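# Open the coffee maker lid fully, then release

## Task

Swing the coffee maker's lid open as far as it goes, and finish with neither hand nor arm in contact with the coffee maker.

## Robot and tools

ROBOT. Two arms with six joints each: left_arm, whose URDF root sits at about (+0.001, +0.330, 0) m, and right_arm at about (-0.053, -0.255, 0) m. Both are turned only slightly about z. left_arm carries a left hand and right_arm a right hand, and each hand has 16 motors. A camera stand is fixed behind the arms. Cameras: cam_head_left, cam_head_right and cam_high, each 672x504.

SCENE FRAME. The origin is at table-top height, halfway between the two nominal bases. +z points up, +x points out over the table, and +y points toward the left_arm side. Image left and right do not follow these names. Reported hand positions are in metres and orientations are quaternions (w, x, y, z), both in this frame. They can be a few cm off, more so at long reach.

HAND POINT AXES (right hand; the left hand is its mirror).
- +z runs along the straight fingers toward the tips.
- +y points out of the palm face. The palm face lies at y = -0.062.
- +x points across the palm away from the thumb. On the left hand, +x points toward the thumb instead.
- Straight fingertips reach about 0.12 m beyond the hand point along +z.
- A rigid mast sits on the palm side near the wrist, at x +0.05 to +0.10 and z -0.16 to -0.11. It can strike objects; its x sign flips on the left hand.
- The right arm's elbow sags, so the hand ends up lower than commanded. Command a little higher to make up for it.

execute_actions(actions, cameras).
- actions is a list of actions, run in order. Each action is a list of up to 15 rows, one row per 1/30 s step. If there are fewer rows, the last one is held until all 15 steps have run. One action lasts 0.5 s.
- Each row is a single list of exactly 48 numbers, each in [-1, 1], and it covers both arms every time.
- Numbers 1-6: left_arm dx, dy, dz, rx, ry, rz.
- Numbers 7-22: left hand motors.
- Numbers 23-24: left current_limit, then speed.
- Numbers 25-30: right_arm dx to rz.
- Numbers 31-46: right hand motors.
- Numbers 47-48: right current_limit, then speed.

ARM NUMBERS. dx to rz are an offset, not a pose. They are measured in the axes of that arm's own Hand target, and taken from the Hand target as it stood when the action began. Every row counts from that same starting target, not from the row before it, so sending the same offset again moves the arm further. For dx, dy, dz, 1.0 = 0.6 m. For rx, ry, rz, 1.0 = 180 degrees, and the three form one rotation vector. Each step, the commanded orientation is limited to 40 degrees from the measured one. Position wins if both cannot be met. The hand often stops short of its target. Waiting does not close that gap; the next action, even all zeros, asks for the target again. If the hand still rests short after that, send the remaining distance as a new offset. Very small moves may not start at all.

HAND NUMBERS. The 16 motor numbers are hinge goal angles, not offsets, scaled between each hinge's stops. Order: index_mcp, index_abd, index_pip, index_dip, middle_mcp, middle_abd, middle_pip, middle_dip, ring_mcp, ring_abd, ring_pip, ring_dip, thumb_cmc, thumb_axl, thumb_mcp, thumb_ipl.
- Straight values: mcp -0.75, abd 0, pip -0.58, dip -0.70, thumb_cmc -0.71, thumb_axl -0.68, thumb_mcp -0.23, thumb_ipl -0.17.
- Alternative grasp form: put four grasp numbers a, b, c, d first, then twelve exact zeros. a curls the outer joints of index and middle. b bends all three fingers at the knuckle. c brings the thumb across in front of the palm. d curls the ring finger. All four at 0 gives the open hand.
- To send a motor to 0 while using per-motor form, write 0.001, otherwise the row is read as grasp numbers.
- A 0 is a goal, not 'keep as is'. To leave a hand unchanged, send back its hand_goal, hand_current_limit and hand_speed.
- current_limit maps -1..+1 to 0..550 mA, with a floor of 11 mA.
- speed: each motor moves at (speed+1)/2 of 8.5 rad/s.
- Starting values are current_limit +0.4 and speed -0.6. Settings persist until changed.

cameras: a list of camera names, ["all"] for every camera, or [] for none. If left out, you get all cameras for an empty actions list and none otherwise. An unknown name makes the whole call invalid. An empty actions list also shows the full result, including parts that are normally left out.

RESULTS.
- Hand target: the last commanded pose after the 40-degree limit. The next offsets count from it.
- end_effector_position / end_effector_quat_wxyz: where the hand point actually is.
- Joint positions, velocities and torques. Torques are total drive output, so they are not zero in free air. Joints 3 and 4 wrap at ±28 N m.
- Hand fields, one entry per motor in the order above: hand_goal, hand_measured, hand_current_ma (positive means pushing toward -1) and hand_state. hand_state is moving, goal, blocked (at rest and still pressing, or sometimes just a free finger) or overload (shut down).
- MOTOR HOT appears at 85 °C. At 100 °C an OVER-TEMPERATURE FAULT drops the arm for 30 s or more.

zoom_image(camera, region): a closer view of the newest image from cam_head_left, cam_head_right or cam_high. region is [x0, y0, x1, y1] in pixels from the top-left corner, at most 504 by 504.

read_manual(section): licence texts only; it does not move anything.

finished_scene(scene=1): ends the scene for good. The lid must be fully open and no part of the robot touching the coffee maker at that moment.

AVOID.
- Striking fixed or heavy objects, slamming the lid, or dropping parts.
- Pressing hard, and any contact between the two arms or hands.
- Holding currents of 495 mA or more; after about 5 s the motor shuts down for 10 s.
- Pushing toward poses the arm cannot reach, which heats motors.
- Knocking objects out of the work area. A brief outside push may move loose items.
- The scene keeps running while you think, holding the last command.

Each tool is called after "Call:" by a JSON object that holds its "op" and its "data".

## Session

Call:
{"op": "execute_actions", "data": {"actions": []}}

Scene clock: 0.00 s.
left_arm: end_effector_position=(+0.3085, +0.4824, +0.3937) hand_goal=(-0.754, +0.000, -0.576, -0.696, -0.754, +0.000, -0.576, -0.696, -0.754, +0.000, -0.576, -0.696, -0.714, -0.678, -0.226, -0.168) hand_measured=(-0.754, +0.000, -0.576, -0.696, -0.754, +0.000, -0.576, -0.696, -0.754, +0.000, -0.576, -0.696, -0.714, -0.678, -0.226, -0.168) hand_current_ma=(+0, +0, +0, +0, +0, +0, +0, +0, +0, +0, +0, +0, +0, +0, +0, +0) hand_state=(goal, goal, goal, goal, goal, goal, goal, goal, goal, goal, goal, goal, goal, goal, goal, goal) hand_current_limit=0.40 hand_speed=-0.60 end_effector_quat_wxyz=(+0.470, +0.051, +0.846, -0.248) | right_arm: end_effector_position=(+0.4250, -0.4677, +0.3299) hand_goal=(-0.754, +0.000, -0.576, -0.696, -0.754, +0.000, -0.576, -0.696, -0.754, +0.000, -0.576, -0.696, -0.714, -0.678, -0.226, -0.168) hand_measured=(-0.754, +0.000, -0.576, -0.696, -0.754, +0.000, -0.576, -0.696, -0.754, +0.000, -0.576, -0.696, -0.714, -0.678, -0.226, -0.168) hand_current_ma=(+0, +0, +0, +0, +0, +0, +0, +0, +0, +0, +0, +0, +0, +0, +0, +0) hand_state=(goal, goal, goal, goal, goal, goal, goal, goal, goal, goal, goal, goal, goal, goal, goal, goal) hand_current_limit=0.40 hand_speed=-0.60 end_effector_quat_wxyz=(+0.287, +0.739, +0.608, +0.033)
Joint positions: left_arm=[0.835 0.884 1.204 -1.455 1.07 -0.914] | right_arm=[-0.33 1.178 1.139 -0.99 0.235 -0.204]
Joint velocities: within noise
Joint torques (N m): no reading
Motor temperatures (°C): left_arm=[27 28 30 30 34 29] | right_arm=[32 37 33 30 28 28]
Heat: left arm: hottest wrist yaw 34 °C; right arm: hottest shoulder 37 °C.
Hand target: left_arm +0.3101, +0.4839, +0.4101; +0.480, +0.060, +0.843, -0.236 | right_arm +0.4296, -0.4693, +0.3473; +0.300, +0.737, +0.604, +0.041

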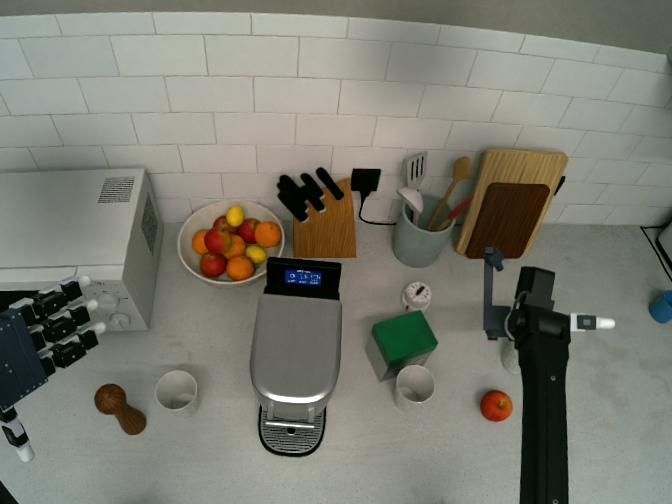

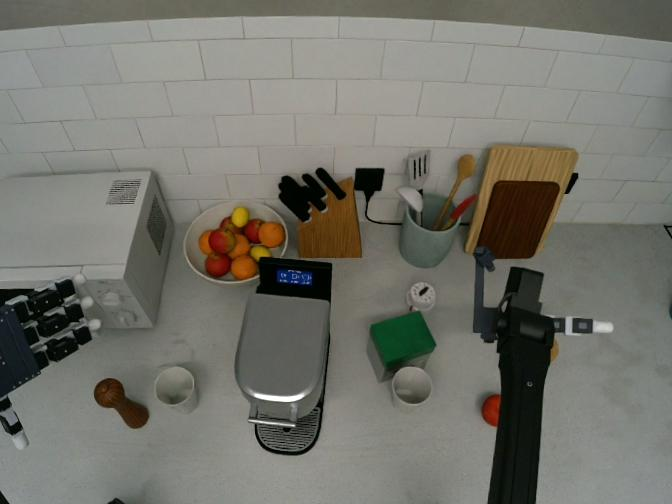

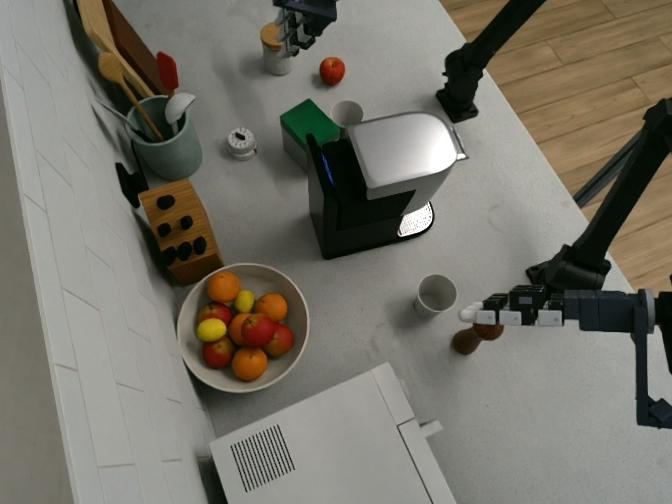

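Call:
{"op": "zoom_image", "data": {"camera": "cam_head_left", "region": [220, 240, 380, 470]}}

Call:
{"op": "zoom_image", "data": {"camera": "cam_head_right", "region": [210, 240, 370, 470]}}

Call:
{"op": "zoom_image", "data": {"camera": "cam_high", "region": [290, 90, 490, 270]}}

Scaled by 2.191 from the camera's 672x504 image, which has a finer 960x720 frame.

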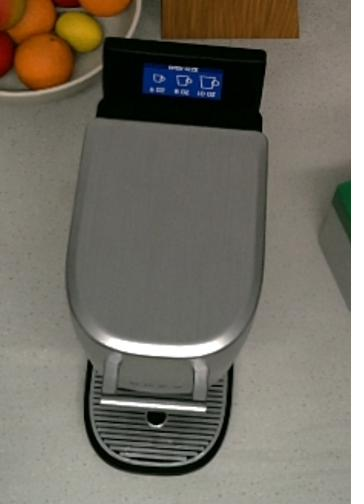

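Scaled by 2.191 from the camera's 672x504 image, which has a finer 960x720 frame.

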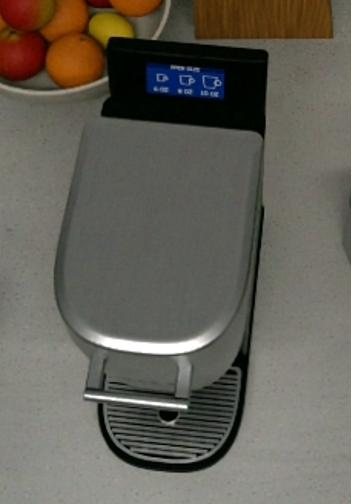

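Scaled by 2.520 from the camera's 672x504 image, which has a finer 960x720 frame.

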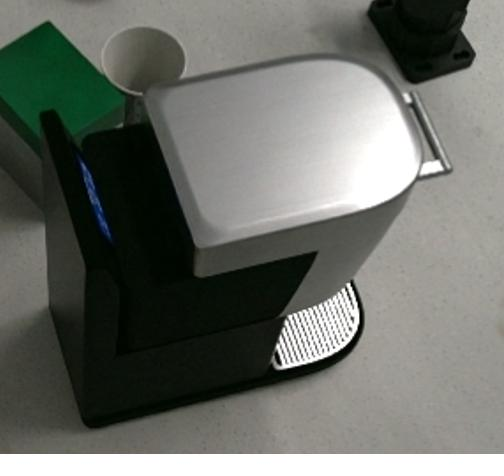

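Call:
{"op": "zoom_image", "data": {"camera": "cam_head_left", "region": [0, 260, 120, 480]}}

Call:
{"op": "zoom_image", "data": {"camera": "cam_head_left", "region": [460, 240, 640, 420]}}

Call:
{"op": "zoom_image", "data": {"camera": "cam_high", "region": [430, 0, 672, 440]}}

Call:
{"op": "zoom_image", "data": {"camera": "cam_head_right", "region": [0, 260, 120, 480]}}

Call:
{"op": "zoom_image", "data": {"camera": "cam_head_right", "region": [460, 240, 640, 420]}}

Scaled by 2.291 from the camera's 672x504 image, which has a finer 960x720 frame.

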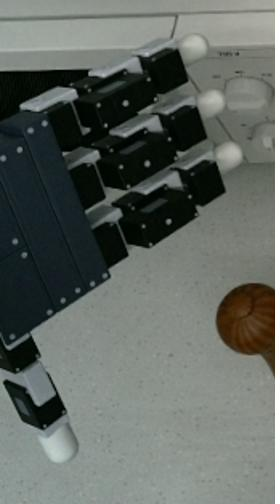

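Scaled by 2.800 from the camera's 672x504 image, which has a finer 960x720 frame.

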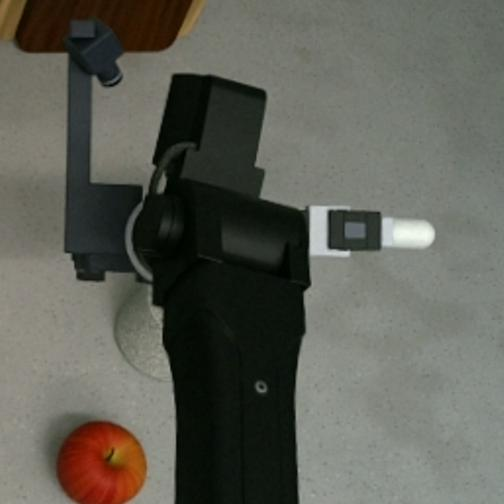

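Scaled by 1.145 from the camera's 672x504 image, which has a finer 960x720 frame.

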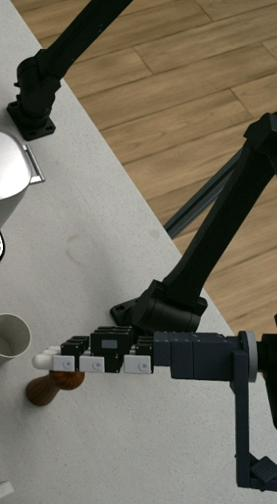

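Scaled by 2.291 from the camera's 672x504 image, which has a finer 960x720 frame.

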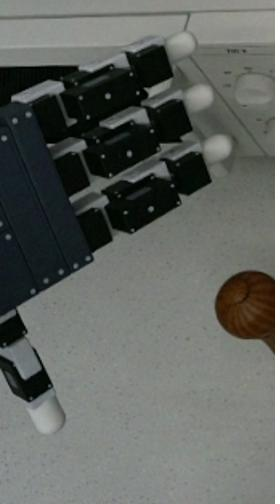

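Scaled by 2.800 from the camera's 672x504 image, which has a finer 960x720 frame.

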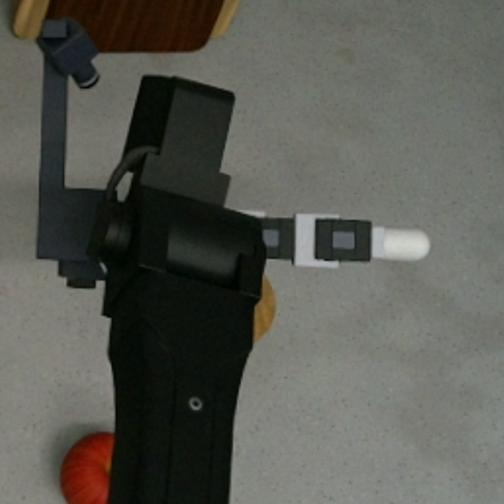

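Call:
{"op": "execute_actions", "data": {"actions": [[[0,0,0,0,0,0, 0,0,0,0,0,0,0,0,0,0,0,0,0,0,0,0, 0.4,-0.6, 0.0333,-0.0158,-0.0738,0,0,0, 0,0,0,0,0,0,0,0,0,0,0,0,0,0,0,0, 0.4,-0.6],[0,0,0,0,0,0, 0,0,0,0,0,0,0,0,0,0,0,0,0,0,0,0, 0.4,-0.6, 0.05,-0.0237,-0.111,0,0,0, 0,0,0,0,0,0,0,0,0,0,0,0,0,0,0,0, 0.4,-0.6],[0,0,0,0,0,0, 0,0,0,0,0,0,0,0,0,0,0,0,0,0,0,0, 0.4,-0.6, 0.0667,-0.0316,-0.1476,0,0,0, 0,0,0,0,0,0,0,0,0,0,0,0,0,0,0,0, 0.4,-0.6]]]}}

Scene clock: 6.87 s.
left_arm: end_effector_position=(+0.3085, +0.4824, +0.3937) hand_goal=(-0.750, +0.000, -0.580, -0.700, -0.750, +0.000, -0.580, -0.700, -0.750, +0.000, -0.580, -0.700, -0.710, -0.680, -0.230, -0.170) hand_measured=(-0.748, +0.000, -0.576, -0.698, -0.748, +0.000, -0.576, -0.698, -0.748, +0.000, -0.576, -0.696, -0.708, -0.678, -0.226, -0.168) hand_current_ma=(+0, +0, +1, +0, +0, +0, +1, +0, +0, +0, +1, +1, +0, +0, +1, +1) hand_state=(goal, goal, goal, goal, goal, goal, goal, goal, goal, goal, goal, goal, goal, goal, goal, goal) hand_current_limit=0.40 hand_speed=-0.60 end_effector_quat_wxyz=(+0.470, +0.051, +0.846, -0.248) | right_arm: end_effector_position=(+0.3791, -0.3985, +0.3768) hand_goal=(-0.750, +0.000, -0.580, -0.700, -0.750, +0.000, -0.580, -0.700, -0.750, +0.000, -0.580, -0.700, -0.710, -0.680, -0.230, -0.170) hand_measured=(-0.754, +0.000, -0.578, -0.698, -0.754, +0.000, -0.578, -0.698, -0.754, +0.000, -0.578, -0.698, -0.716, -0.678, -0.224, -0.168) hand_current_ma=(-2, +0, +0, +1, -2, +0, +0, +1, -2, +0, +0, +1, -3, +1, +4, +1) hand_state=(goal, goal, goal, goal, goal, goal, goal, goal, goal, goal, goal, goal, goal, goal, goal, goal) hand_current_limit=0.40 hand_speed=-0.60 end_effector_quat_wxyz=(+0.290, +0.738, +0.609, +0.031)
Joint positions: left_arm=[0.835 0.884 1.204 -1.455 1.07 -0.914] | right_arm=[-0.157 1.025 1.156 -1.2 0.328 -0.052]
Joint torques (N m): left_arm=[1.14 -2.37 12.85 0.69 0.83 -0.04] | right_arm=[0.44 -5.95 11.97 0.64 0.48 -0.03]
Heat: left arm: hottest wrist yaw 35 °C; right arm: hottest shoulder 37 °C.
Hand target: left_arm +0.3101, +0.4839, +0.4101; +0.480, +0.060, +0.843, -0.236 | right_arm +0.3863, -0.3963, +0.3980; +0.300, +0.737, +0.604, +0.041
Off the commanded pose: left_arm 0.017 m, 2 deg | right_arm 0.023 m, 2 deg.

Call:
{"op": "execute_actions", "data": {"actions": [[[0,0,0,0,0,0, 0,0,0,0,0,0,0,0,0,0,0,0,0,0,0,0, 0.4,-0.6, 0.0155,-0.0114,-0.0386,-0.014,0.0289,-0.0181, 0,0,0,0,0,0,0,0,0,0,0,0,0,0,0,0, 0.4,-0.6],[0,0,0,0,0,0, 0,0,0,0,0,0,0,0,0,0,0,0,0,0,0,0, 0.4,-0.6, 0.031,-0.0228,-0.0772,-0.028,0.0577,-0.0362, 0,0,0,0,0,0,0,0,0,0,0,0,0,0,0,0, 0.4,-0.6],[0,0,0,0,0,0, 0,0,0,0,0,0,0,0,0,0,0,0,0,0,0,0, 0.4,-0.6, 0.0465,-0.0342,-0.1158,-0.042,0.0866,-0.0543, 0,0,0,0,0,0,0,0,0,0,0,0,0,0,0,0, 0.4,-0.6],[0,0,0,0,0,0, 0,0,0,0,0,0,0,0,0,0,0,0,0,0,0,0, 0.4,-0.6, 0.062,-0.0456,-0.1544,-0.056,0.1155,-0.0724, 0,0,0,0,0,0,0,0,0,0,0,0,0,0,0,0, 0.4,-0.6]],[[0,0,0,0,0,0, 0,0,0,0,0,0,0,0,0,0,0,0,0,0,0,0, 0.4,-0.6, 0.0297,0.0001,-0.0312,-0.014,0.0289,-0.0181, 0,0,0,0,0,0,0,0,0,0,0,0,0,0,0,0, 0.4,-0.6],[0,0,0,0,0,0, 0,0,0,0,0,0,0,0,0,0,0,0,0,0,0,0, 0.4,-0.6, 0.0594,0.0002,-0.0625,-0.028,0.0577,-0.0362, 0,0,0,0,0,0,0,0,0,0,0,0,0,0,0,0, 0.4,-0.6],[0,0,0,0,0,0, 0,0,0,0,0,0,0,0,0,0,0,0,0,0,0,0, 0.4,-0.6, 0.0892,0.0002,-0.0937,-0.042,0.0866,-0.0543, 0,0,0,0,0,0,0,0,0,0,0,0,0,0,0,0, 0.4,-0.6],[0,0,0,0,0,0, 0,0,0,0,0,0,0,0,0,0,0,0,0,0,0,0, 0.4,-0.6, 0.1189,0.0003,-0.125,-0.056,0.1155,-0.0724, 0,0,0,0,0,0,0,0,0,0,0,0,0,0,0,0, 0.4,-0.6]]], "cameras": ["all"]}}

Scene clock: 9.00 s.
left_arm: end_effector_position=(+0.3085, +0.4824, +0.3937) hand_goal=(-0.750, +0.000, -0.580, -0.700, -0.750, +0.000, -0.580, -0.700, -0.750, +0.000, -0.580, -0.700, -0.710, -0.680, -0.230, -0.170) hand_measured=(-0.748, +0.000, -0.576, -0.698, -0.748, +0.000, -0.576, -0.698, -0.748, +0.000, -0.576, -0.696, -0.708, -0.678, -0.226, -0.168) hand_current_ma=(+0, +0, +1, +0, +0, +0, +1, +0, +0, +0, +1, +1, +0, +0, +1, +1) hand_state=(goal, goal, goal, goal, goal, goal, goal, goal, goal, goal, goal, goal, goal, goal, goal, goal) hand_current_limit=0.40 hand_speed=-0.60 end_effector_quat_wxyz=(+0.470, +0.051, +0.846, -0.248) | right_arm: end_effector_position=(+0.2812, -0.2487, +0.4783) hand_goal=(-0.750, +0.000, -0.580, -0.700, -0.750, +0.000, -0.580, -0.700, -0.750, +0.000, -0.580, -0.700, -0.710, -0.680, -0.230, -0.170) hand_measured=(-0.754, +0.000, -0.578, -0.698, -0.754, +0.000, -0.578, -0.698, -0.754, +0.000, -0.578, -0.698, -0.716, -0.678, -0.224, -0.168) hand_current_ma=(-2, +0, +0, +1, -2, +0, +0, +1, -2, +0, +0, +1, -3, +1, +4, +1) hand_state=(goal, goal, goal, goal, goal, goal, goal, goal, goal, goal, goal, goal, goal, goal, goal, goal) hand_current_limit=0.40 hand_speed=-0.60 end_effector_quat_wxyz=(+0.177, +0.471, +0.799, +0.330)
Joint positions: left_arm=[0.835 0.884 1.204 -1.455 1.07 -0.914] | right_arm=[-0.373 0.77 1.219 -1.492 -0.586 -0.718]
Joint torques (N m): left_arm=[1.14 -2.43 12.86 0.72 0.82 -0.02] | right_arm=[-1.44 -1.32 11.3 0.73 -0.8 -0.22]
Heat: left arm: hottest wrist yaw 35 °C; right arm: hottest shoulder 37 °C.
Hand target: left_arm +0.3101, +0.4839, +0.4101; +0.480, +0.060, +0.843, -0.236 | right_arm +0.2803, -0.2505, +0.5000; +0.192, +0.462, +0.800, +0.332
Off the commanded pose: left_arm 0.017 m, 2 deg | right_arm 0.022 m, 2 deg.

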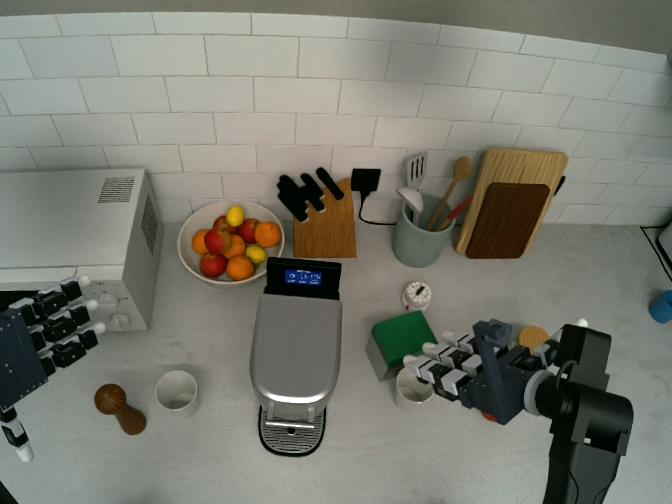

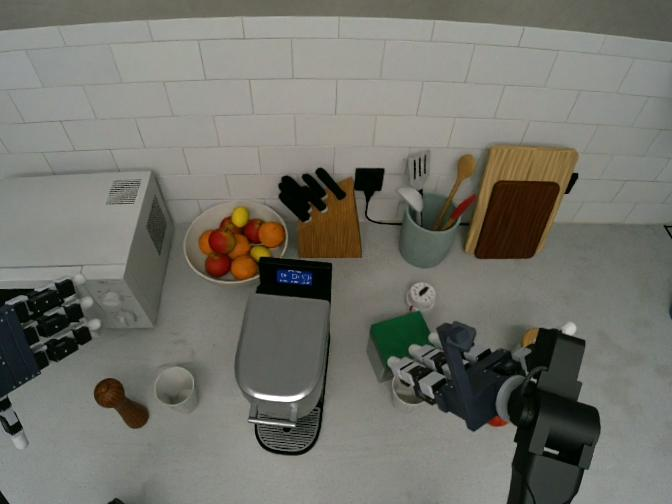

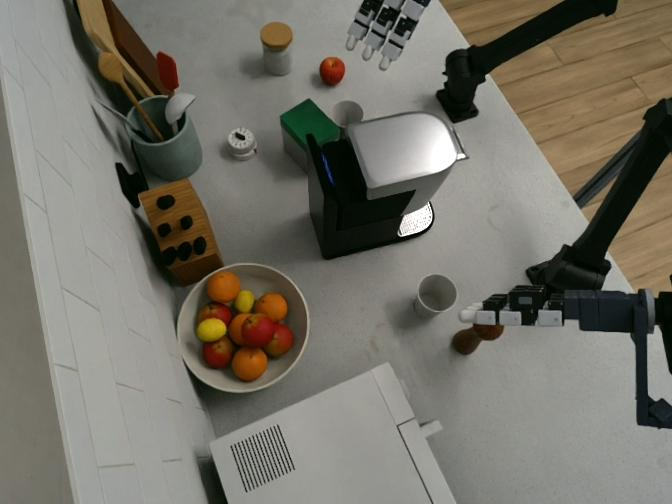

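Call:
{"op": "zoom_image", "data": {"camera": "cam_head_left", "region": [390, 300, 530, 440]}}

Call:
{"op": "zoom_image", "data": {"camera": "cam_head_right", "region": [370, 300, 510, 440]}}

Call:
{"op": "zoom_image", "data": {"camera": "cam_high", "region": [330, 0, 500, 180]}}

Scaled by 3.600 from the camera's 672x504 image, which has a finer 960x720 frame.

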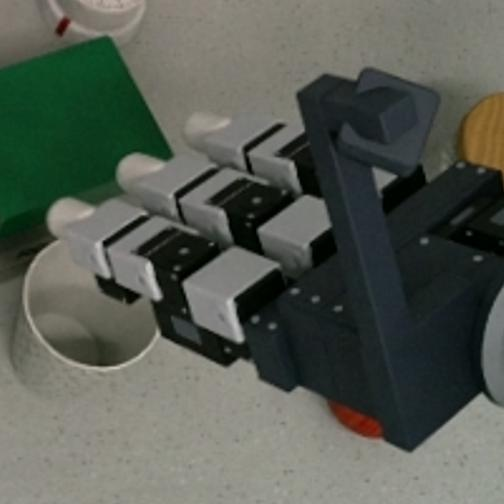

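Scaled by 3.600 from the camera's 672x504 image, which has a finer 960x720 frame.

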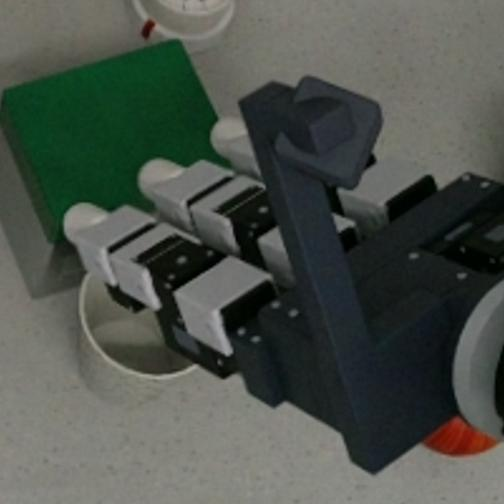

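Scaled by 2.800 from the camera's 672x504 image, which has a finer 960x720 frame.

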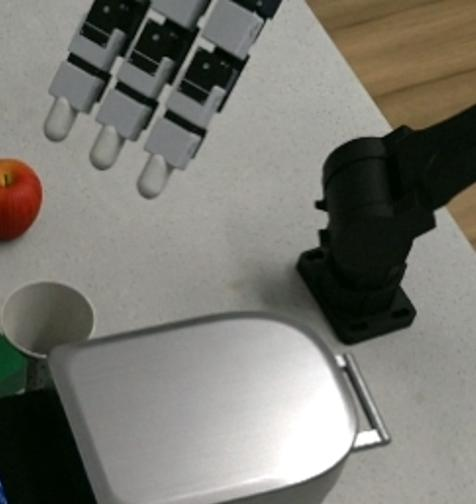

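Call:
{"op": "execute_actions", "data": {"actions": [[[0,0,0,0,0,0, 0,0,0,0,0,0,0,0,0,0,0,0,0,0,0,0, 0.4,-0.6, 0.0285,0.0091,-0.0003,0,0,0, 0,0,0,0,0,0,0,0,0,0,0,0,0,0,0,0, 0.4,-0.6],[0,0,0,0,0,0, 0,0,0,0,0,0,0,0,0,0,0,0,0,0,0,0, 0.4,-0.6, 0.057,0.0182,-0.0006,0,0,0, 0,0,0,0,0,0,0,0,0,0,0,0,0,0,0,0, 0.4,-0.6],[0,0,0,0,0,0, 0,0,0,0,0,0,0,0,0,0,0,0,0,0,0,0, 0.4,-0.6, 0.0855,0.0273,-0.001,0,0,0, 0,0,0,0,0,0,0,0,0,0,0,0,0,0,0,0, 0.4,-0.6],[0,0,0,0,0,0, 0,0,0,0,0,0,0,0,0,0,0,0,0,0,0,0, 0.4,-0.6, 0.114,0.0364,-0.0013,0,0,0, 0,0,0,0,0,0,0,0,0,0,0,0,0,0,0,0, 0.4,-0.6],[0,0,0,0,0,0, 0,0,0,0,0,0,0,0,0,0,0,0,0,0,0,0, 0.4,-0.6, 0.1425,0.0455,-0.0016,0,0,0, 0,0,0,0,0,0,0,0,0,0,0,0,0,0,0,0, 0.4,-0.6]],[[0,0,0,0,0,0, 0,0,0,0,0,0,0,0,0,0,0,0,0,0,0,0, 0.4,-0.6, 0.0285,0.0091,-0.0003,0,0,0, 0,0,0,0,0,0,0,0,0,0,0,0,0,0,0,0, 0.4,-0.6],[0,0,0,0,0,0, 0,0,0,0,0,0,0,0,0,0,0,0,0,0,0,0, 0.4,-0.6, 0.057,0.0182,-0.0006,0,0,0, 0,0,0,0,0,0,0,0,0,0,0,0,0,0,0,0, 0.4,-0.6],[0,0,0,0,0,0, 0,0,0,0,0,0,0,0,0,0,0,0,0,0,0,0, 0.4,-0.6, 0.0855,0.0273,-0.001,0,0,0, 0,0,0,0,0,0,0,0,0,0,0,0,0,0,0,0, 0.4,-0.6],[0,0,0,0,0,0, 0,0,0,0,0,0,0,0,0,0,0,0,0,0,0,0, 0.4,-0.6, 0.114,0.0364,-0.0013,0,0,0, 0,0,0,0,0,0,0,0,0,0,0,0,0,0,0,0, 0.4,-0.6],[0,0,0,0,0,0, 0,0,0,0,0,0,0,0,0,0,0,0,0,0,0,0, 0.4,-0.6, 0.1425,0.0455,-0.0016,0,0,0, 0,0,0,0,0,0,0,0,0,0,0,0,0,0,0,0, 0.4,-0.6]],[[0,0,0,0,0,0, 0,0,0,0,0,0,0,0,0,0,0,0,0,0,0,0, 0.4,-0.6, 0.0285,0.0091,-0.0003,0.005,-0.007,0.008, 0,0,0,0,0,0,0,0,0,0,0,0,0,0,0,0, 0.4,-0.6],[0,0,0,0,0,0, 0,0,0,0,0,0,0,0,0,0,0,0,0,0,0,0, 0.4,-0.6, 0.057,0.0182,-0.0006,0.011,-0.014,0.016, 0,0,0,0,0,0,0,0,0,0,0,0,0,0,0,0, 0.4,-0.6],[0,0,0,0,0,0, 0,0,0,0,0,0,0,0,0,0,0,0,0,0,0,0, 0.4,-0.6, 0.0855,0.0273,-0.001,0.0165,-0.022,0.024, 0,0,0,0,0,0,0,0,0,0,0,0,0,0,0,0, 0.4,-0.6],[0,0,0,0,0,0, 0,0,0,0,0,0,0,0,0,0,0,0,0,0,0,0, 0.4,-0.6, 0.114,0.0364,-0.0013,0.022,-0.03,0.033, 0,0,0,0,0,0,0,0,0,0,0,0,0,0,0,0, 0.4,-0.6],[0,0,0,0,0,0, 0,0,0,0,0,0,0,0,0,0,0,0,0,0,0,0, 0.4,-0.6, 0.1425,0.0455,-0.0016,0.0276,-0.0376,0.041, 0,0,0,0,0,0,0,0,0,0,0,0,0,0,0,0, 0.4,-0.6]]], "cameras": ["all"]}}

Scene clock: 15.63 s.
left_arm: end_effector_position=(+0.3085, +0.4824, +0.3937) hand_goal=(-0.750, +0.000, -0.580, -0.700, -0.750, +0.000, -0.580, -0.700, -0.750, +0.000, -0.580, -0.700, -0.710, -0.680, -0.230, -0.170) hand_measured=(-0.748, +0.000, -0.576, -0.698, -0.748, +0.000, -0.576, -0.698, -0.748, +0.000, -0.576, -0.696, -0.708, -0.678, -0.226, -0.168) hand_current_ma=(+0, +0, +1, +0, +0, +0, +1, +0, +0, +0, +1, +1, +0, +0, +1, +1) hand_state=(goal, goal, goal, goal, goal, goal, goal, goal, goal, goal, goal, goal, goal, goal, goal, goal) hand_current_limit=0.40 hand_speed=-0.60 end_effector_quat_wxyz=(+0.470, +0.051, +0.846, -0.248) | right_arm: end_effector_position=(+0.2028, +0.0037, +0.5380) hand_goal=(-0.750, +0.000, -0.580, -0.700, -0.750, +0.000, -0.580, -0.700, -0.750, +0.000, -0.580, -0.700, -0.710, -0.680, -0.230, -0.170) hand_measured=(-0.754, +0.000, -0.580, -0.698, -0.754, +0.000, -0.580, -0.698, -0.754, +0.000, -0.580, -0.698, -0.716, -0.678, -0.224, -0.168) hand_current_ma=(-2, +0, +0, +1, -2, +0, +0, +1, -2, +0, +0, +1, -3, +1, +4, +1) hand_state=(goal, goal, goal, goal, goal, goal, goal, goal, goal, goal, goal, goal, goal, goal, goal, goal) hand_current_limit=0.40 hand_speed=-0.60 end_effector_quat_wxyz=(+0.203, +0.521, +0.782, +0.274)
Joint positions: left_arm=[0.835 0.884 1.204 -1.455 1.07 -0.914] | right_arm=[1.209 0.985 1.528 -1.617 0.509 0.681]
Joint torques (N m): left_arm=[1.2 -2.49 12.82 0.69 0.83 -0.03] | right_arm=[0.5 -4.78 10.84 0.64 0.66 -0.06]
Motor temperatures (°C): left_arm=[27 28 32 30 35 29] | right_arm=[32 37 38 30 28 28]
Heat: left arm: hottest wrist yaw 35 °C; right arm: hottest elbow 38 °C.
Hand target: left_arm +0.3101, +0.4839, +0.4101; +0.480, +0.060, +0.843, -0.236 | right_arm +0.2003, -0.0006, +0.5599; +0.196, +0.539, +0.770, +0.281
Off the commanded pose: left_arm 0.017 m, 2 deg | right_arm 0.022 m, 3 deg.

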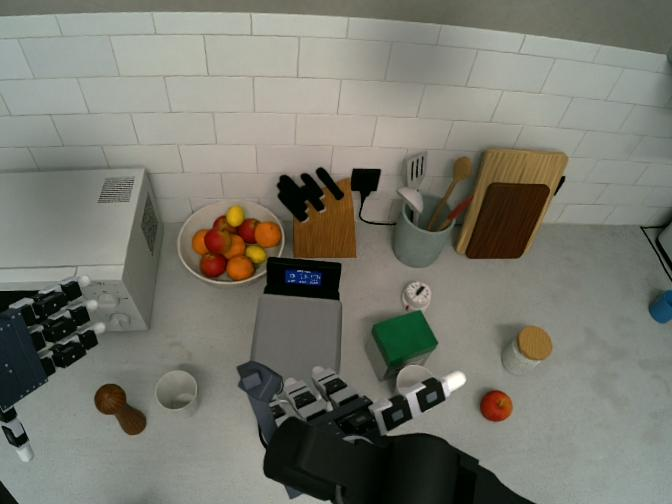

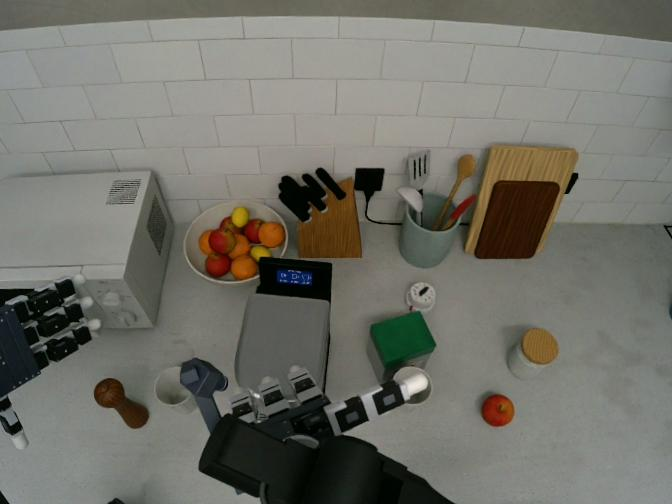

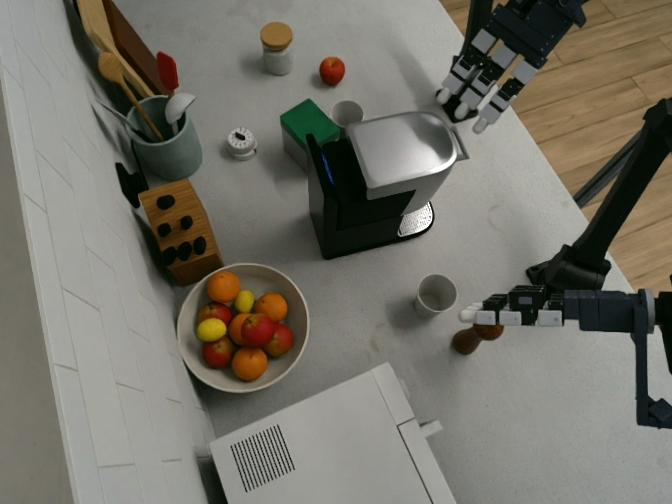

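Call:
{"op": "zoom_image", "data": {"camera": "cam_high", "region": [380, 0, 560, 180]}}

Call:
{"op": "zoom_image", "data": {"camera": "cam_head_left", "region": [220, 330, 480, 504]}}

Call:
{"op": "zoom_image", "data": {"camera": "cam_head_right", "region": [170, 330, 430, 504]}}

Scaled by 2.800 from the camera's 672x504 image, which has a finer 960x720 frame.

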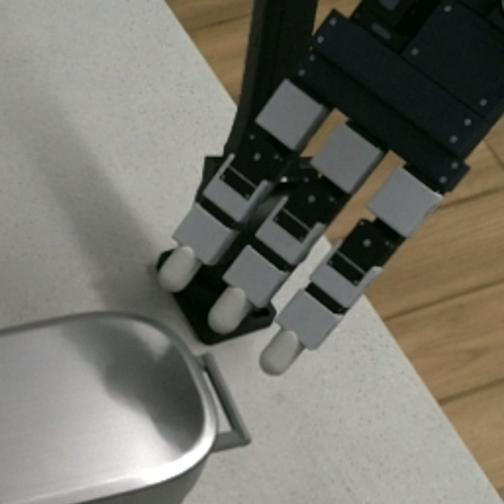

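Scaled by 1.938 from the camera's 672x504 image, which has a finer 960x720 frame.

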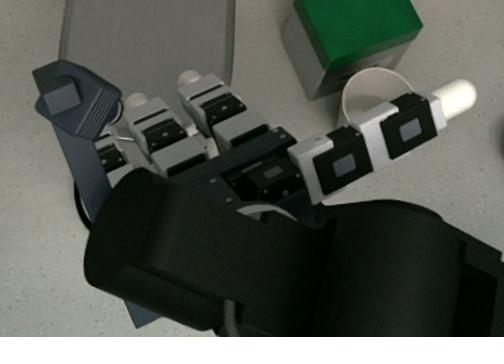

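Scaled by 1.938 from the camera's 672x504 image, which has a finer 960x720 frame.

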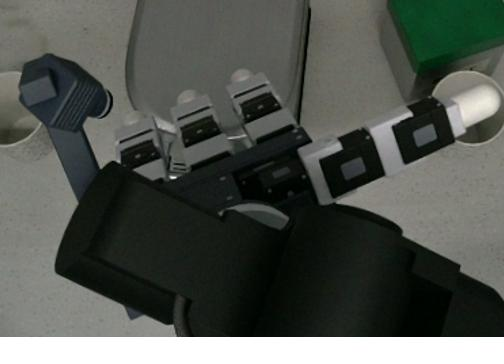

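Call:
{"op": "execute_actions", "data": {"actions": [[[0,0,0,0,0,0, 0,0,0,0,0,0,0,0,0,0,0,0,0,0,0,0, 0.4,-0.6, 0.009,-0.026,-0.0085,0,0,0, 0,0,0,0,0,0,0,0,0,0,0,0,0,0,0,0, 0.4,-0.6],[0,0,0,0,0,0, 0,0,0,0,0,0,0,0,0,0,0,0,0,0,0,0, 0.4,-0.6, 0.019,-0.0536,-0.0174,0,0,0, 0,0,0,0,0,0,0,0,0,0,0,0,0,0,0,0, 0.4,-0.6],[0,0,0,0,0,0, 0,0,0,0,0,0,0,0,0,0,0,0,0,0,0,0, 0.4,-0.6, 0.0285,-0.0803,-0.0261,0,0,0, 0,0,0,0,0,0,0,0,0,0,0,0,0,0,0,0, 0.4,-0.6],[0,0,0,0,0,0, 0,0,0,0,0,0,0,0,0,0,0,0,0,0,0,0, 0.4,-0.6, 0.038,-0.107,-0.0348,0,0,0, 0,0,0,0,0,0,0,0,0,0,0,0,0,0,0,0, 0.4,-0.6],[0,0,0,0,0,0, 0,0,0,0,0,0,0,0,0,0,0,0,0,0,0,0, 0.4,-0.6, 0.0475,-0.134,-0.0435,0,0,0, 0,0,0,0,0,0,0,0,0,0,0,0,0,0,0,0, 0.4,-0.6],[0,0,0,0,0,0, 0,0,0,0,0,0,0,0,0,0,0,0,0,0,0,0, 0.4,-0.6, 0.057,-0.1607,-0.0522,0,0,0, 0,0,0,0,0,0,0,0,0,0,0,0,0,0,0,0, 0.4,-0.6]],[[0,0,0,0,0,0, 0,0,0,0,0,0,0,0,0,0,0,0,0,0,0,0, 0.4,-0.6, 0,0,0,0,0,0, -0.75,0,-0.21,-0.19,-0.75,0,-0.21,-0.19,-0.75,0,-0.21,-0.19,-0.71,-0.68,-0.23,-0.17, 0.7,-0.6]]], "cameras": ["all"]}}

Scene clock: 19.60 s.
left_arm: end_effector_position=(+0.3085, +0.4824, +0.3937) hand_goal=(-0.750, +0.000, -0.580, -0.700, -0.750, +0.000, -0.580, -0.700, -0.750, +0.000, -0.580, -0.700, -0.710, -0.680, -0.230, -0.170) hand_measured=(-0.748, +0.000, -0.576, -0.698, -0.748, +0.000, -0.576, -0.698, -0.748, +0.000, -0.576, -0.696, -0.708, -0.678, -0.226, -0.168) hand_current_ma=(+0, +0, +1, +0, +0, +0, +1, +0, +0, +0, +1, +1, +0, +0, +1, +1) hand_state=(goal, goal, goal, goal, goal, goal, goal, goal, goal, goal, goal, goal, goal, goal, goal, goal) hand_current_limit=0.40 hand_speed=-0.60 end_effector_quat_wxyz=(+0.470, +0.051, +0.846, -0.248) | right_arm: end_effector_position=(+0.1032, +0.0018, +0.5202) hand_goal=(-0.750, +0.000, -0.210, -0.190, -0.750, +0.000, -0.210, -0.190, -0.750, +0.000, -0.210, -0.190, -0.710, -0.680, -0.230, -0.170) hand_measured=(-0.756, +0.000, -0.216, -0.194, -0.754, +0.000, -0.216, -0.192, -0.756, +0.000, -0.216, -0.194, -0.716, -0.678, -0.224, -0.168) hand_current_ma=(-3, +0, -3, -1, -2, +0, -3, -1, -3, +0, -3, -1, -3, +1, +4, +1) hand_state=(goal, goal, goal, goal, goal, goal, goal, goal, goal, goal, goal, goal, goal, goal, goal, goal) hand_current_limit=0.70 hand_speed=-0.60 end_effector_quat_wxyz=(+0.173, +0.515, +0.769, +0.337)
Joint positions: left_arm=[0.835 0.884 1.204 -1.455 1.07 -0.914] | right_arm=[1.661 0.894 1.405 -1.701 0.696 1.129]
Joint torques (N m): left_arm=[1.08 -2.26 12.86 0.69 0.83 -0.03] | right_arm=[0.44 -3.08 7.49 0.35 0.88 -0.07]
Heat: left arm: hottest wrist yaw 35 °C; right arm: hottest elbow 38 °C.
Hand target: left_arm +0.3101, +0.4839, +0.4101; +0.480, +0.060, +0.843, -0.236 | right_arm +0.1003, -0.0005, +0.5218; +0.196, +0.539, +0.770, +0.280
Off the commanded pose: left_arm 0.017 m, 2 deg | right_arm 0.004 m, 8 deg.
joint sent to its limit (right arm) — joint 4 (wrist pitch), lower limit. The joint targets are off in orientation, not in position.

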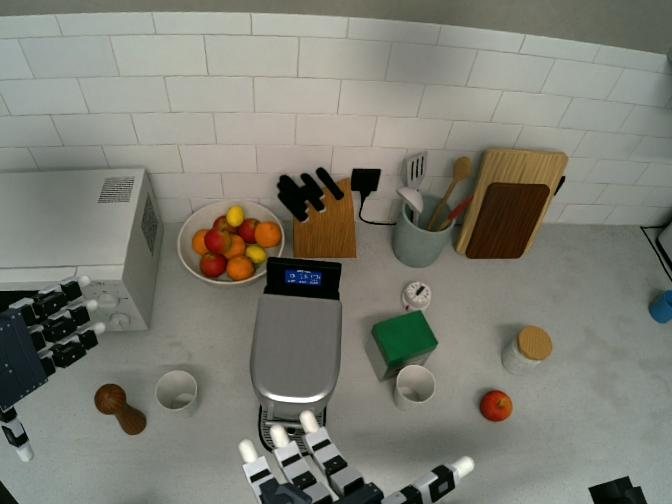

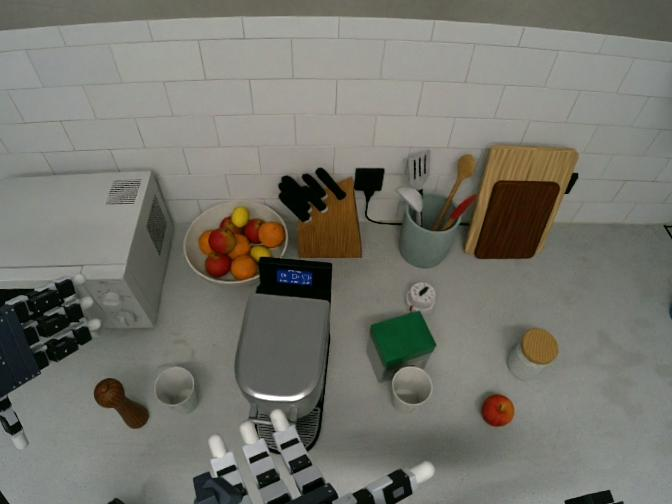

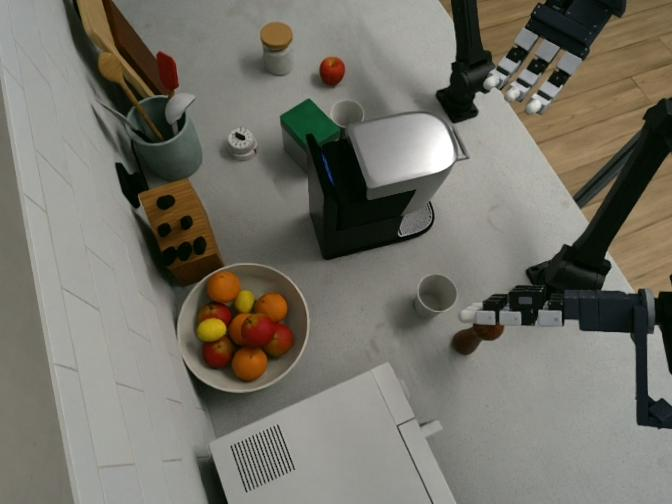

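Call:
{"op": "zoom_image", "data": {"camera": "cam_head_left", "region": [220, 370, 360, 504]}}

Call:
{"op": "zoom_image", "data": {"camera": "cam_head_right", "region": [190, 370, 330, 504]}}

Call:
{"op": "zoom_image", "data": {"camera": "cam_high", "region": [400, 50, 580, 200]}}

Scaled by 3.600 from the camera's 672x504 image, which has a finer 960x720 frame.

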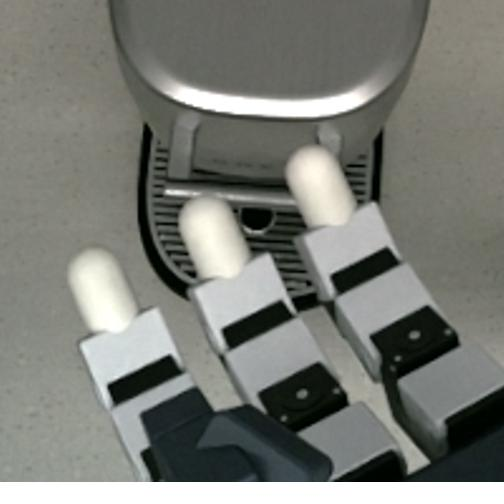

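Scaled by 3.600 from the camera's 672x504 image, which has a finer 960x720 frame.

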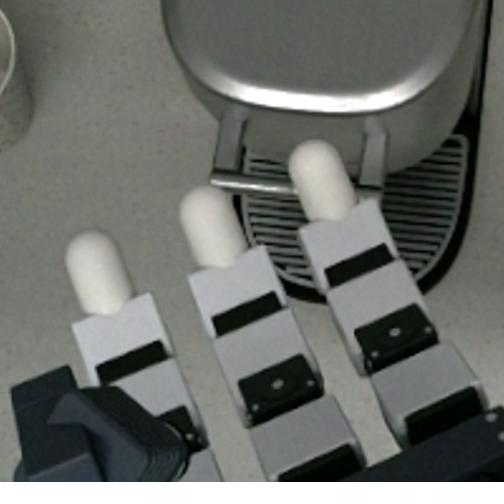

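Scaled by 2.800 from the camera's 672x504 image, which has a finer 960x720 frame.

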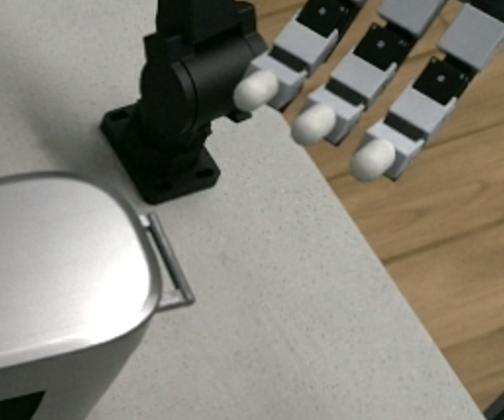

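Call:
{"op": "execute_actions", "data": {"actions": [[[0,0,0,0,0,0, 0,0,0,0,0,0,0,0,0,0,0,0,0,0,0,0, 0.4,-0.6, 0.0055,-0.0162,0.0184,-0.0022,-0.0058,0.0067, -0.75,0,-0.21,-0.19,-0.75,0,-0.21,-0.19,-0.75,0,-0.21,-0.19,-0.71,-0.68,-0.23,-0.17, 0.7,-0.6],[0,0,0,0,0,0, 0,0,0,0,0,0,0,0,0,0,0,0,0,0,0,0, 0.4,-0.6, 0.011,-0.0325,0.0367,-0.0044,-0.0116,0.0134, -0.75,0,-0.21,-0.19,-0.75,0,-0.21,-0.19,-0.75,0,-0.21,-0.19,-0.71,-0.68,-0.23,-0.17, 0.7,-0.6],[0,0,0,0,0,0, 0,0,0,0,0,0,0,0,0,0,0,0,0,0,0,0, 0.4,-0.6, 0.0166,-0.0487,0.0551,-0.0066,-0.0175,0.02, -0.75,0,-0.21,-0.19,-0.75,0,-0.21,-0.19,-0.75,0,-0.21,-0.19,-0.71,-0.68,-0.23,-0.17, 0.7,-0.6],[0,0,0,0,0,0, 0,0,0,0,0,0,0,0,0,0,0,0,0,0,0,0, 0.4,-0.6, 0.0222,-0.065,0.0734,-0.0088,-0.0233,0.0267, -0.75,0,-0.21,-0.19,-0.75,0,-0.21,-0.19,-0.75,0,-0.21,-0.19,-0.71,-0.68,-0.23,-0.17, 0.7,-0.6],[0,0,0,0,0,0, 0,0,0,0,0,0,0,0,0,0,0,0,0,0,0,0, 0.4,-0.6, 0.0277,-0.0812,0.0918,-0.011,-0.0291,0.0334, -0.75,0,-0.21,-0.19,-0.75,0,-0.21,-0.19,-0.75,0,-0.21,-0.19,-0.71,-0.68,-0.23,-0.17, 0.7,-0.6]],[[0,0,0,0,0,0, 0,0,0,0,0,0,0,0,0,0,0,0,0,0,0,0, 0.4,-0.6, 0.0054,-0.0175,0.0173,0,0,0, -0.75,0,-0.21,-0.19,-0.75,0,-0.21,-0.19,-0.75,0,-0.21,-0.19,-0.71,-0.68,-0.23,-0.17, 0.7,-0.6],[0,0,0,0,0,0, 0,0,0,0,0,0,0,0,0,0,0,0,0,0,0,0, 0.4,-0.6, 0.0109,-0.0349,0.0345,0,0,0, -0.75,0,-0.21,-0.19,-0.75,0,-0.21,-0.19,-0.75,0,-0.21,-0.19,-0.71,-0.68,-0.23,-0.17, 0.7,-0.6],[0,0,0,0,0,0, 0,0,0,0,0,0,0,0,0,0,0,0,0,0,0,0, 0.4,-0.6, 0.0163,-0.0524,0.0518,0,0,0, -0.75,0,-0.21,-0.19,-0.75,0,-0.21,-0.19,-0.75,0,-0.21,-0.19,-0.71,-0.68,-0.23,-0.17, 0.7,-0.6],[0,0,0,0,0,0, 0,0,0,0,0,0,0,0,0,0,0,0,0,0,0,0, 0.4,-0.6, 0.0218,-0.0698,0.069,0,0,0, -0.75,0,-0.21,-0.19,-0.75,0,-0.21,-0.19,-0.75,0,-0.21,-0.19,-0.71,-0.68,-0.23,-0.17, 0.7,-0.6],[0,0,0,0,0,0, 0,0,0,0,0,0,0,0,0,0,0,0,0,0,0,0, 0.4,-0.6, 0.0272,-0.0873,0.0863,0,0,0, -0.75,0,-0.21,-0.19,-0.75,0,-0.21,-0.19,-0.75,0,-0.21,-0.19,-0.71,-0.68,-0.23,-0.17, 0.7,-0.6]]], "cameras": ["all"]}}

Scene clock: 23.60 s.
left_arm: end_effector_position=(+0.3085, +0.4824, +0.3937) hand_goal=(-0.750, +0.000, -0.580, -0.700, -0.750, +0.000, -0.580, -0.700, -0.750, +0.000, -0.580, -0.700, -0.710, -0.680, -0.230, -0.170) hand_measured=(-0.748, +0.000, -0.576, -0.698, -0.748, +0.000, -0.576, -0.698, -0.748, +0.000, -0.576, -0.696, -0.708, -0.678, -0.226, -0.168) hand_current_ma=(+0, +0, +1, +0, +0, +0, +1, +0, +0, +0, +1, +1, +0, +0, +1, +1) hand_state=(goal, goal, goal, goal, goal, goal, goal, goal, goal, goal, goal, goal, goal, goal, goal, goal) hand_current_limit=0.40 hand_speed=-0.60 end_effector_quat_wxyz=(+0.470, +0.051, +0.846, -0.248) | right_arm: end_effector_position=(+0.0881, +0.0276, +0.3726) hand_goal=(-0.750, +0.000, -0.210, -0.190, -0.750, +0.000, -0.210, -0.190, -0.750, +0.000, -0.210, -0.190, -0.710, -0.680, -0.230, -0.170) hand_measured=(-0.756, +0.000, -0.216, -0.194, -0.754, +0.000, -0.216, -0.192, -0.756, +0.000, -0.216, -0.194, -0.716, -0.678, -0.224, -0.168) hand_current_ma=(-3, +0, -2, -1, -2, +0, -3, -1, -3, +0, -3, -1, -3, +1, +4, +1) hand_state=(goal, goal, goal, goal, goal, goal, goal, goal, goal, goal, goal, goal, goal, goal, goal, goal) hand_current_limit=0.70 hand_speed=-0.60 end_effector_quat_wxyz=(+0.233, +0.585, +0.728, +0.271)
Joint positions: left_arm=[0.835 0.884 1.204 -1.455 1.07 -0.914] | right_arm=[1.719 1.04 1.111 -1.61 0.731 1.489]
Joint torques (N m): left_arm=[1.2 -2.32 12.82 0.69 0.83 -0.02] | right_arm=[0.38 -6.01 8.17 0.31 0.91 -0.02]
Heat: left arm: hottest wrist yaw 35 °C; right arm: hottest elbow 38 °C.
Hand target: left_arm +0.3101, +0.4839, +0.4101; +0.480, +0.060, +0.843, -0.236 | right_arm +0.0853, +0.0295, +0.3748; +0.226, +0.587, +0.726, +0.279
Off the commanded pose: left_arm 0.017 m, 2 deg | right_arm 0.004 m, 1 deg.

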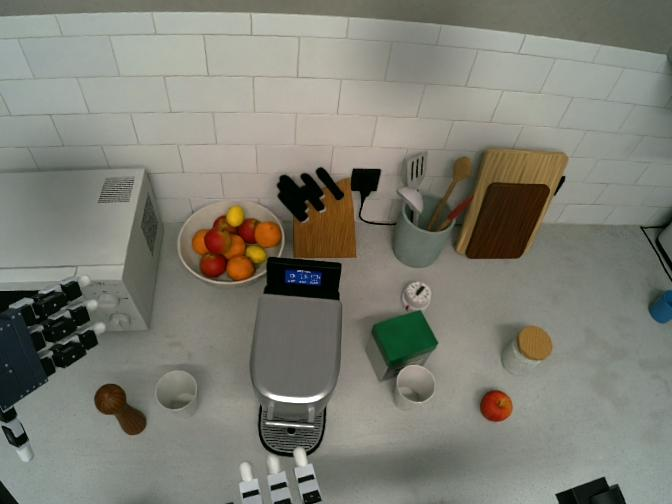

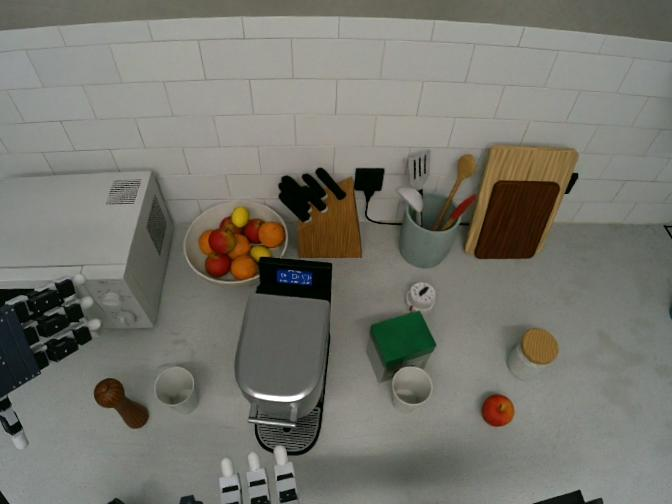

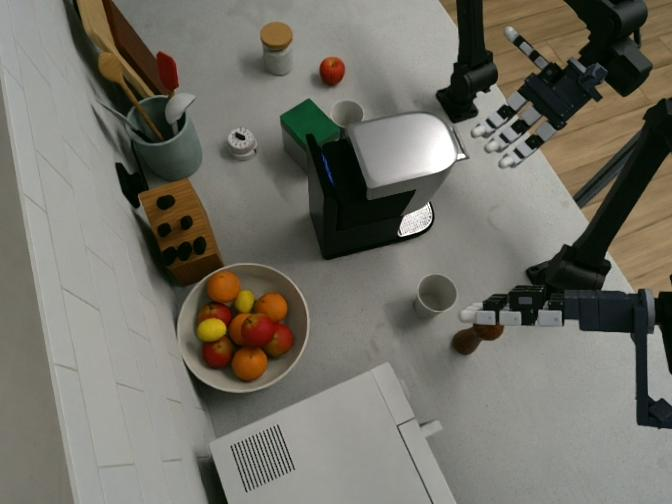

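Call:
{"op": "zoom_image", "data": {"camera": "cam_head_left", "region": [220, 384, 340, 504]}}

Call:
{"op": "zoom_image", "data": {"camera": "cam_head_right", "region": [200, 384, 320, 504]}}

Call:
{"op": "zoom_image", "data": {"camera": "cam_high", "region": [420, 60, 560, 200]}}

Scaled by 4.200 from the camera's 672x504 image, which has a finer 960x720 frame.

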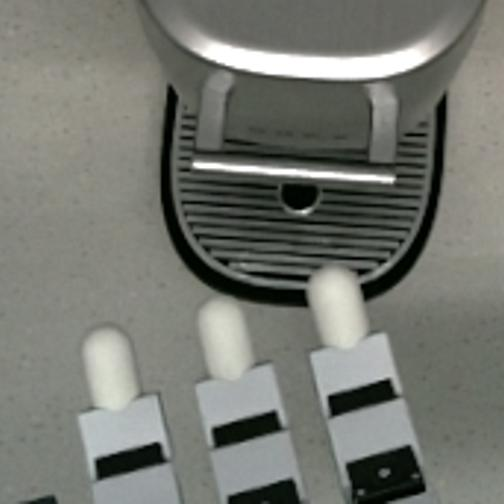

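Scaled by 4.200 from the camera's 672x504 image, which has a finer 960x720 frame.

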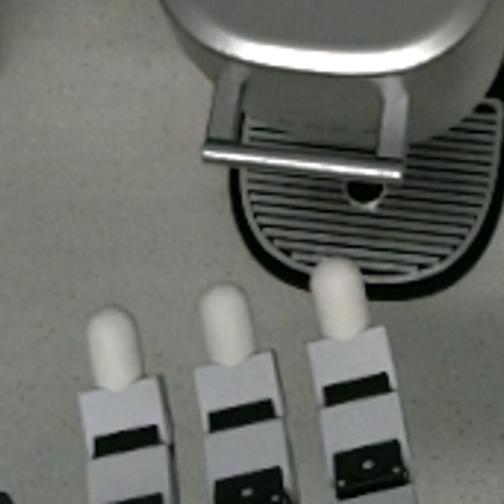

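Scaled by 3.600 from the camera's 672x504 image, which has a finer 960x720 frame.

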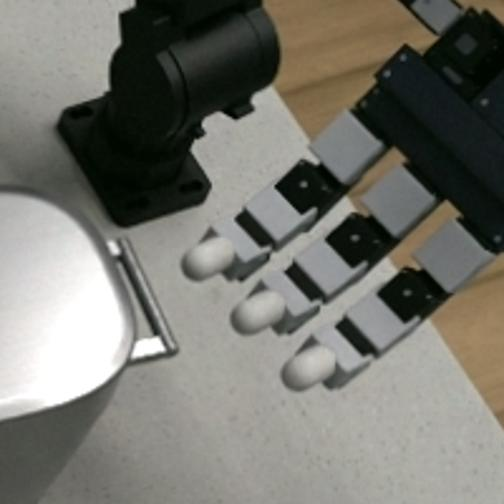

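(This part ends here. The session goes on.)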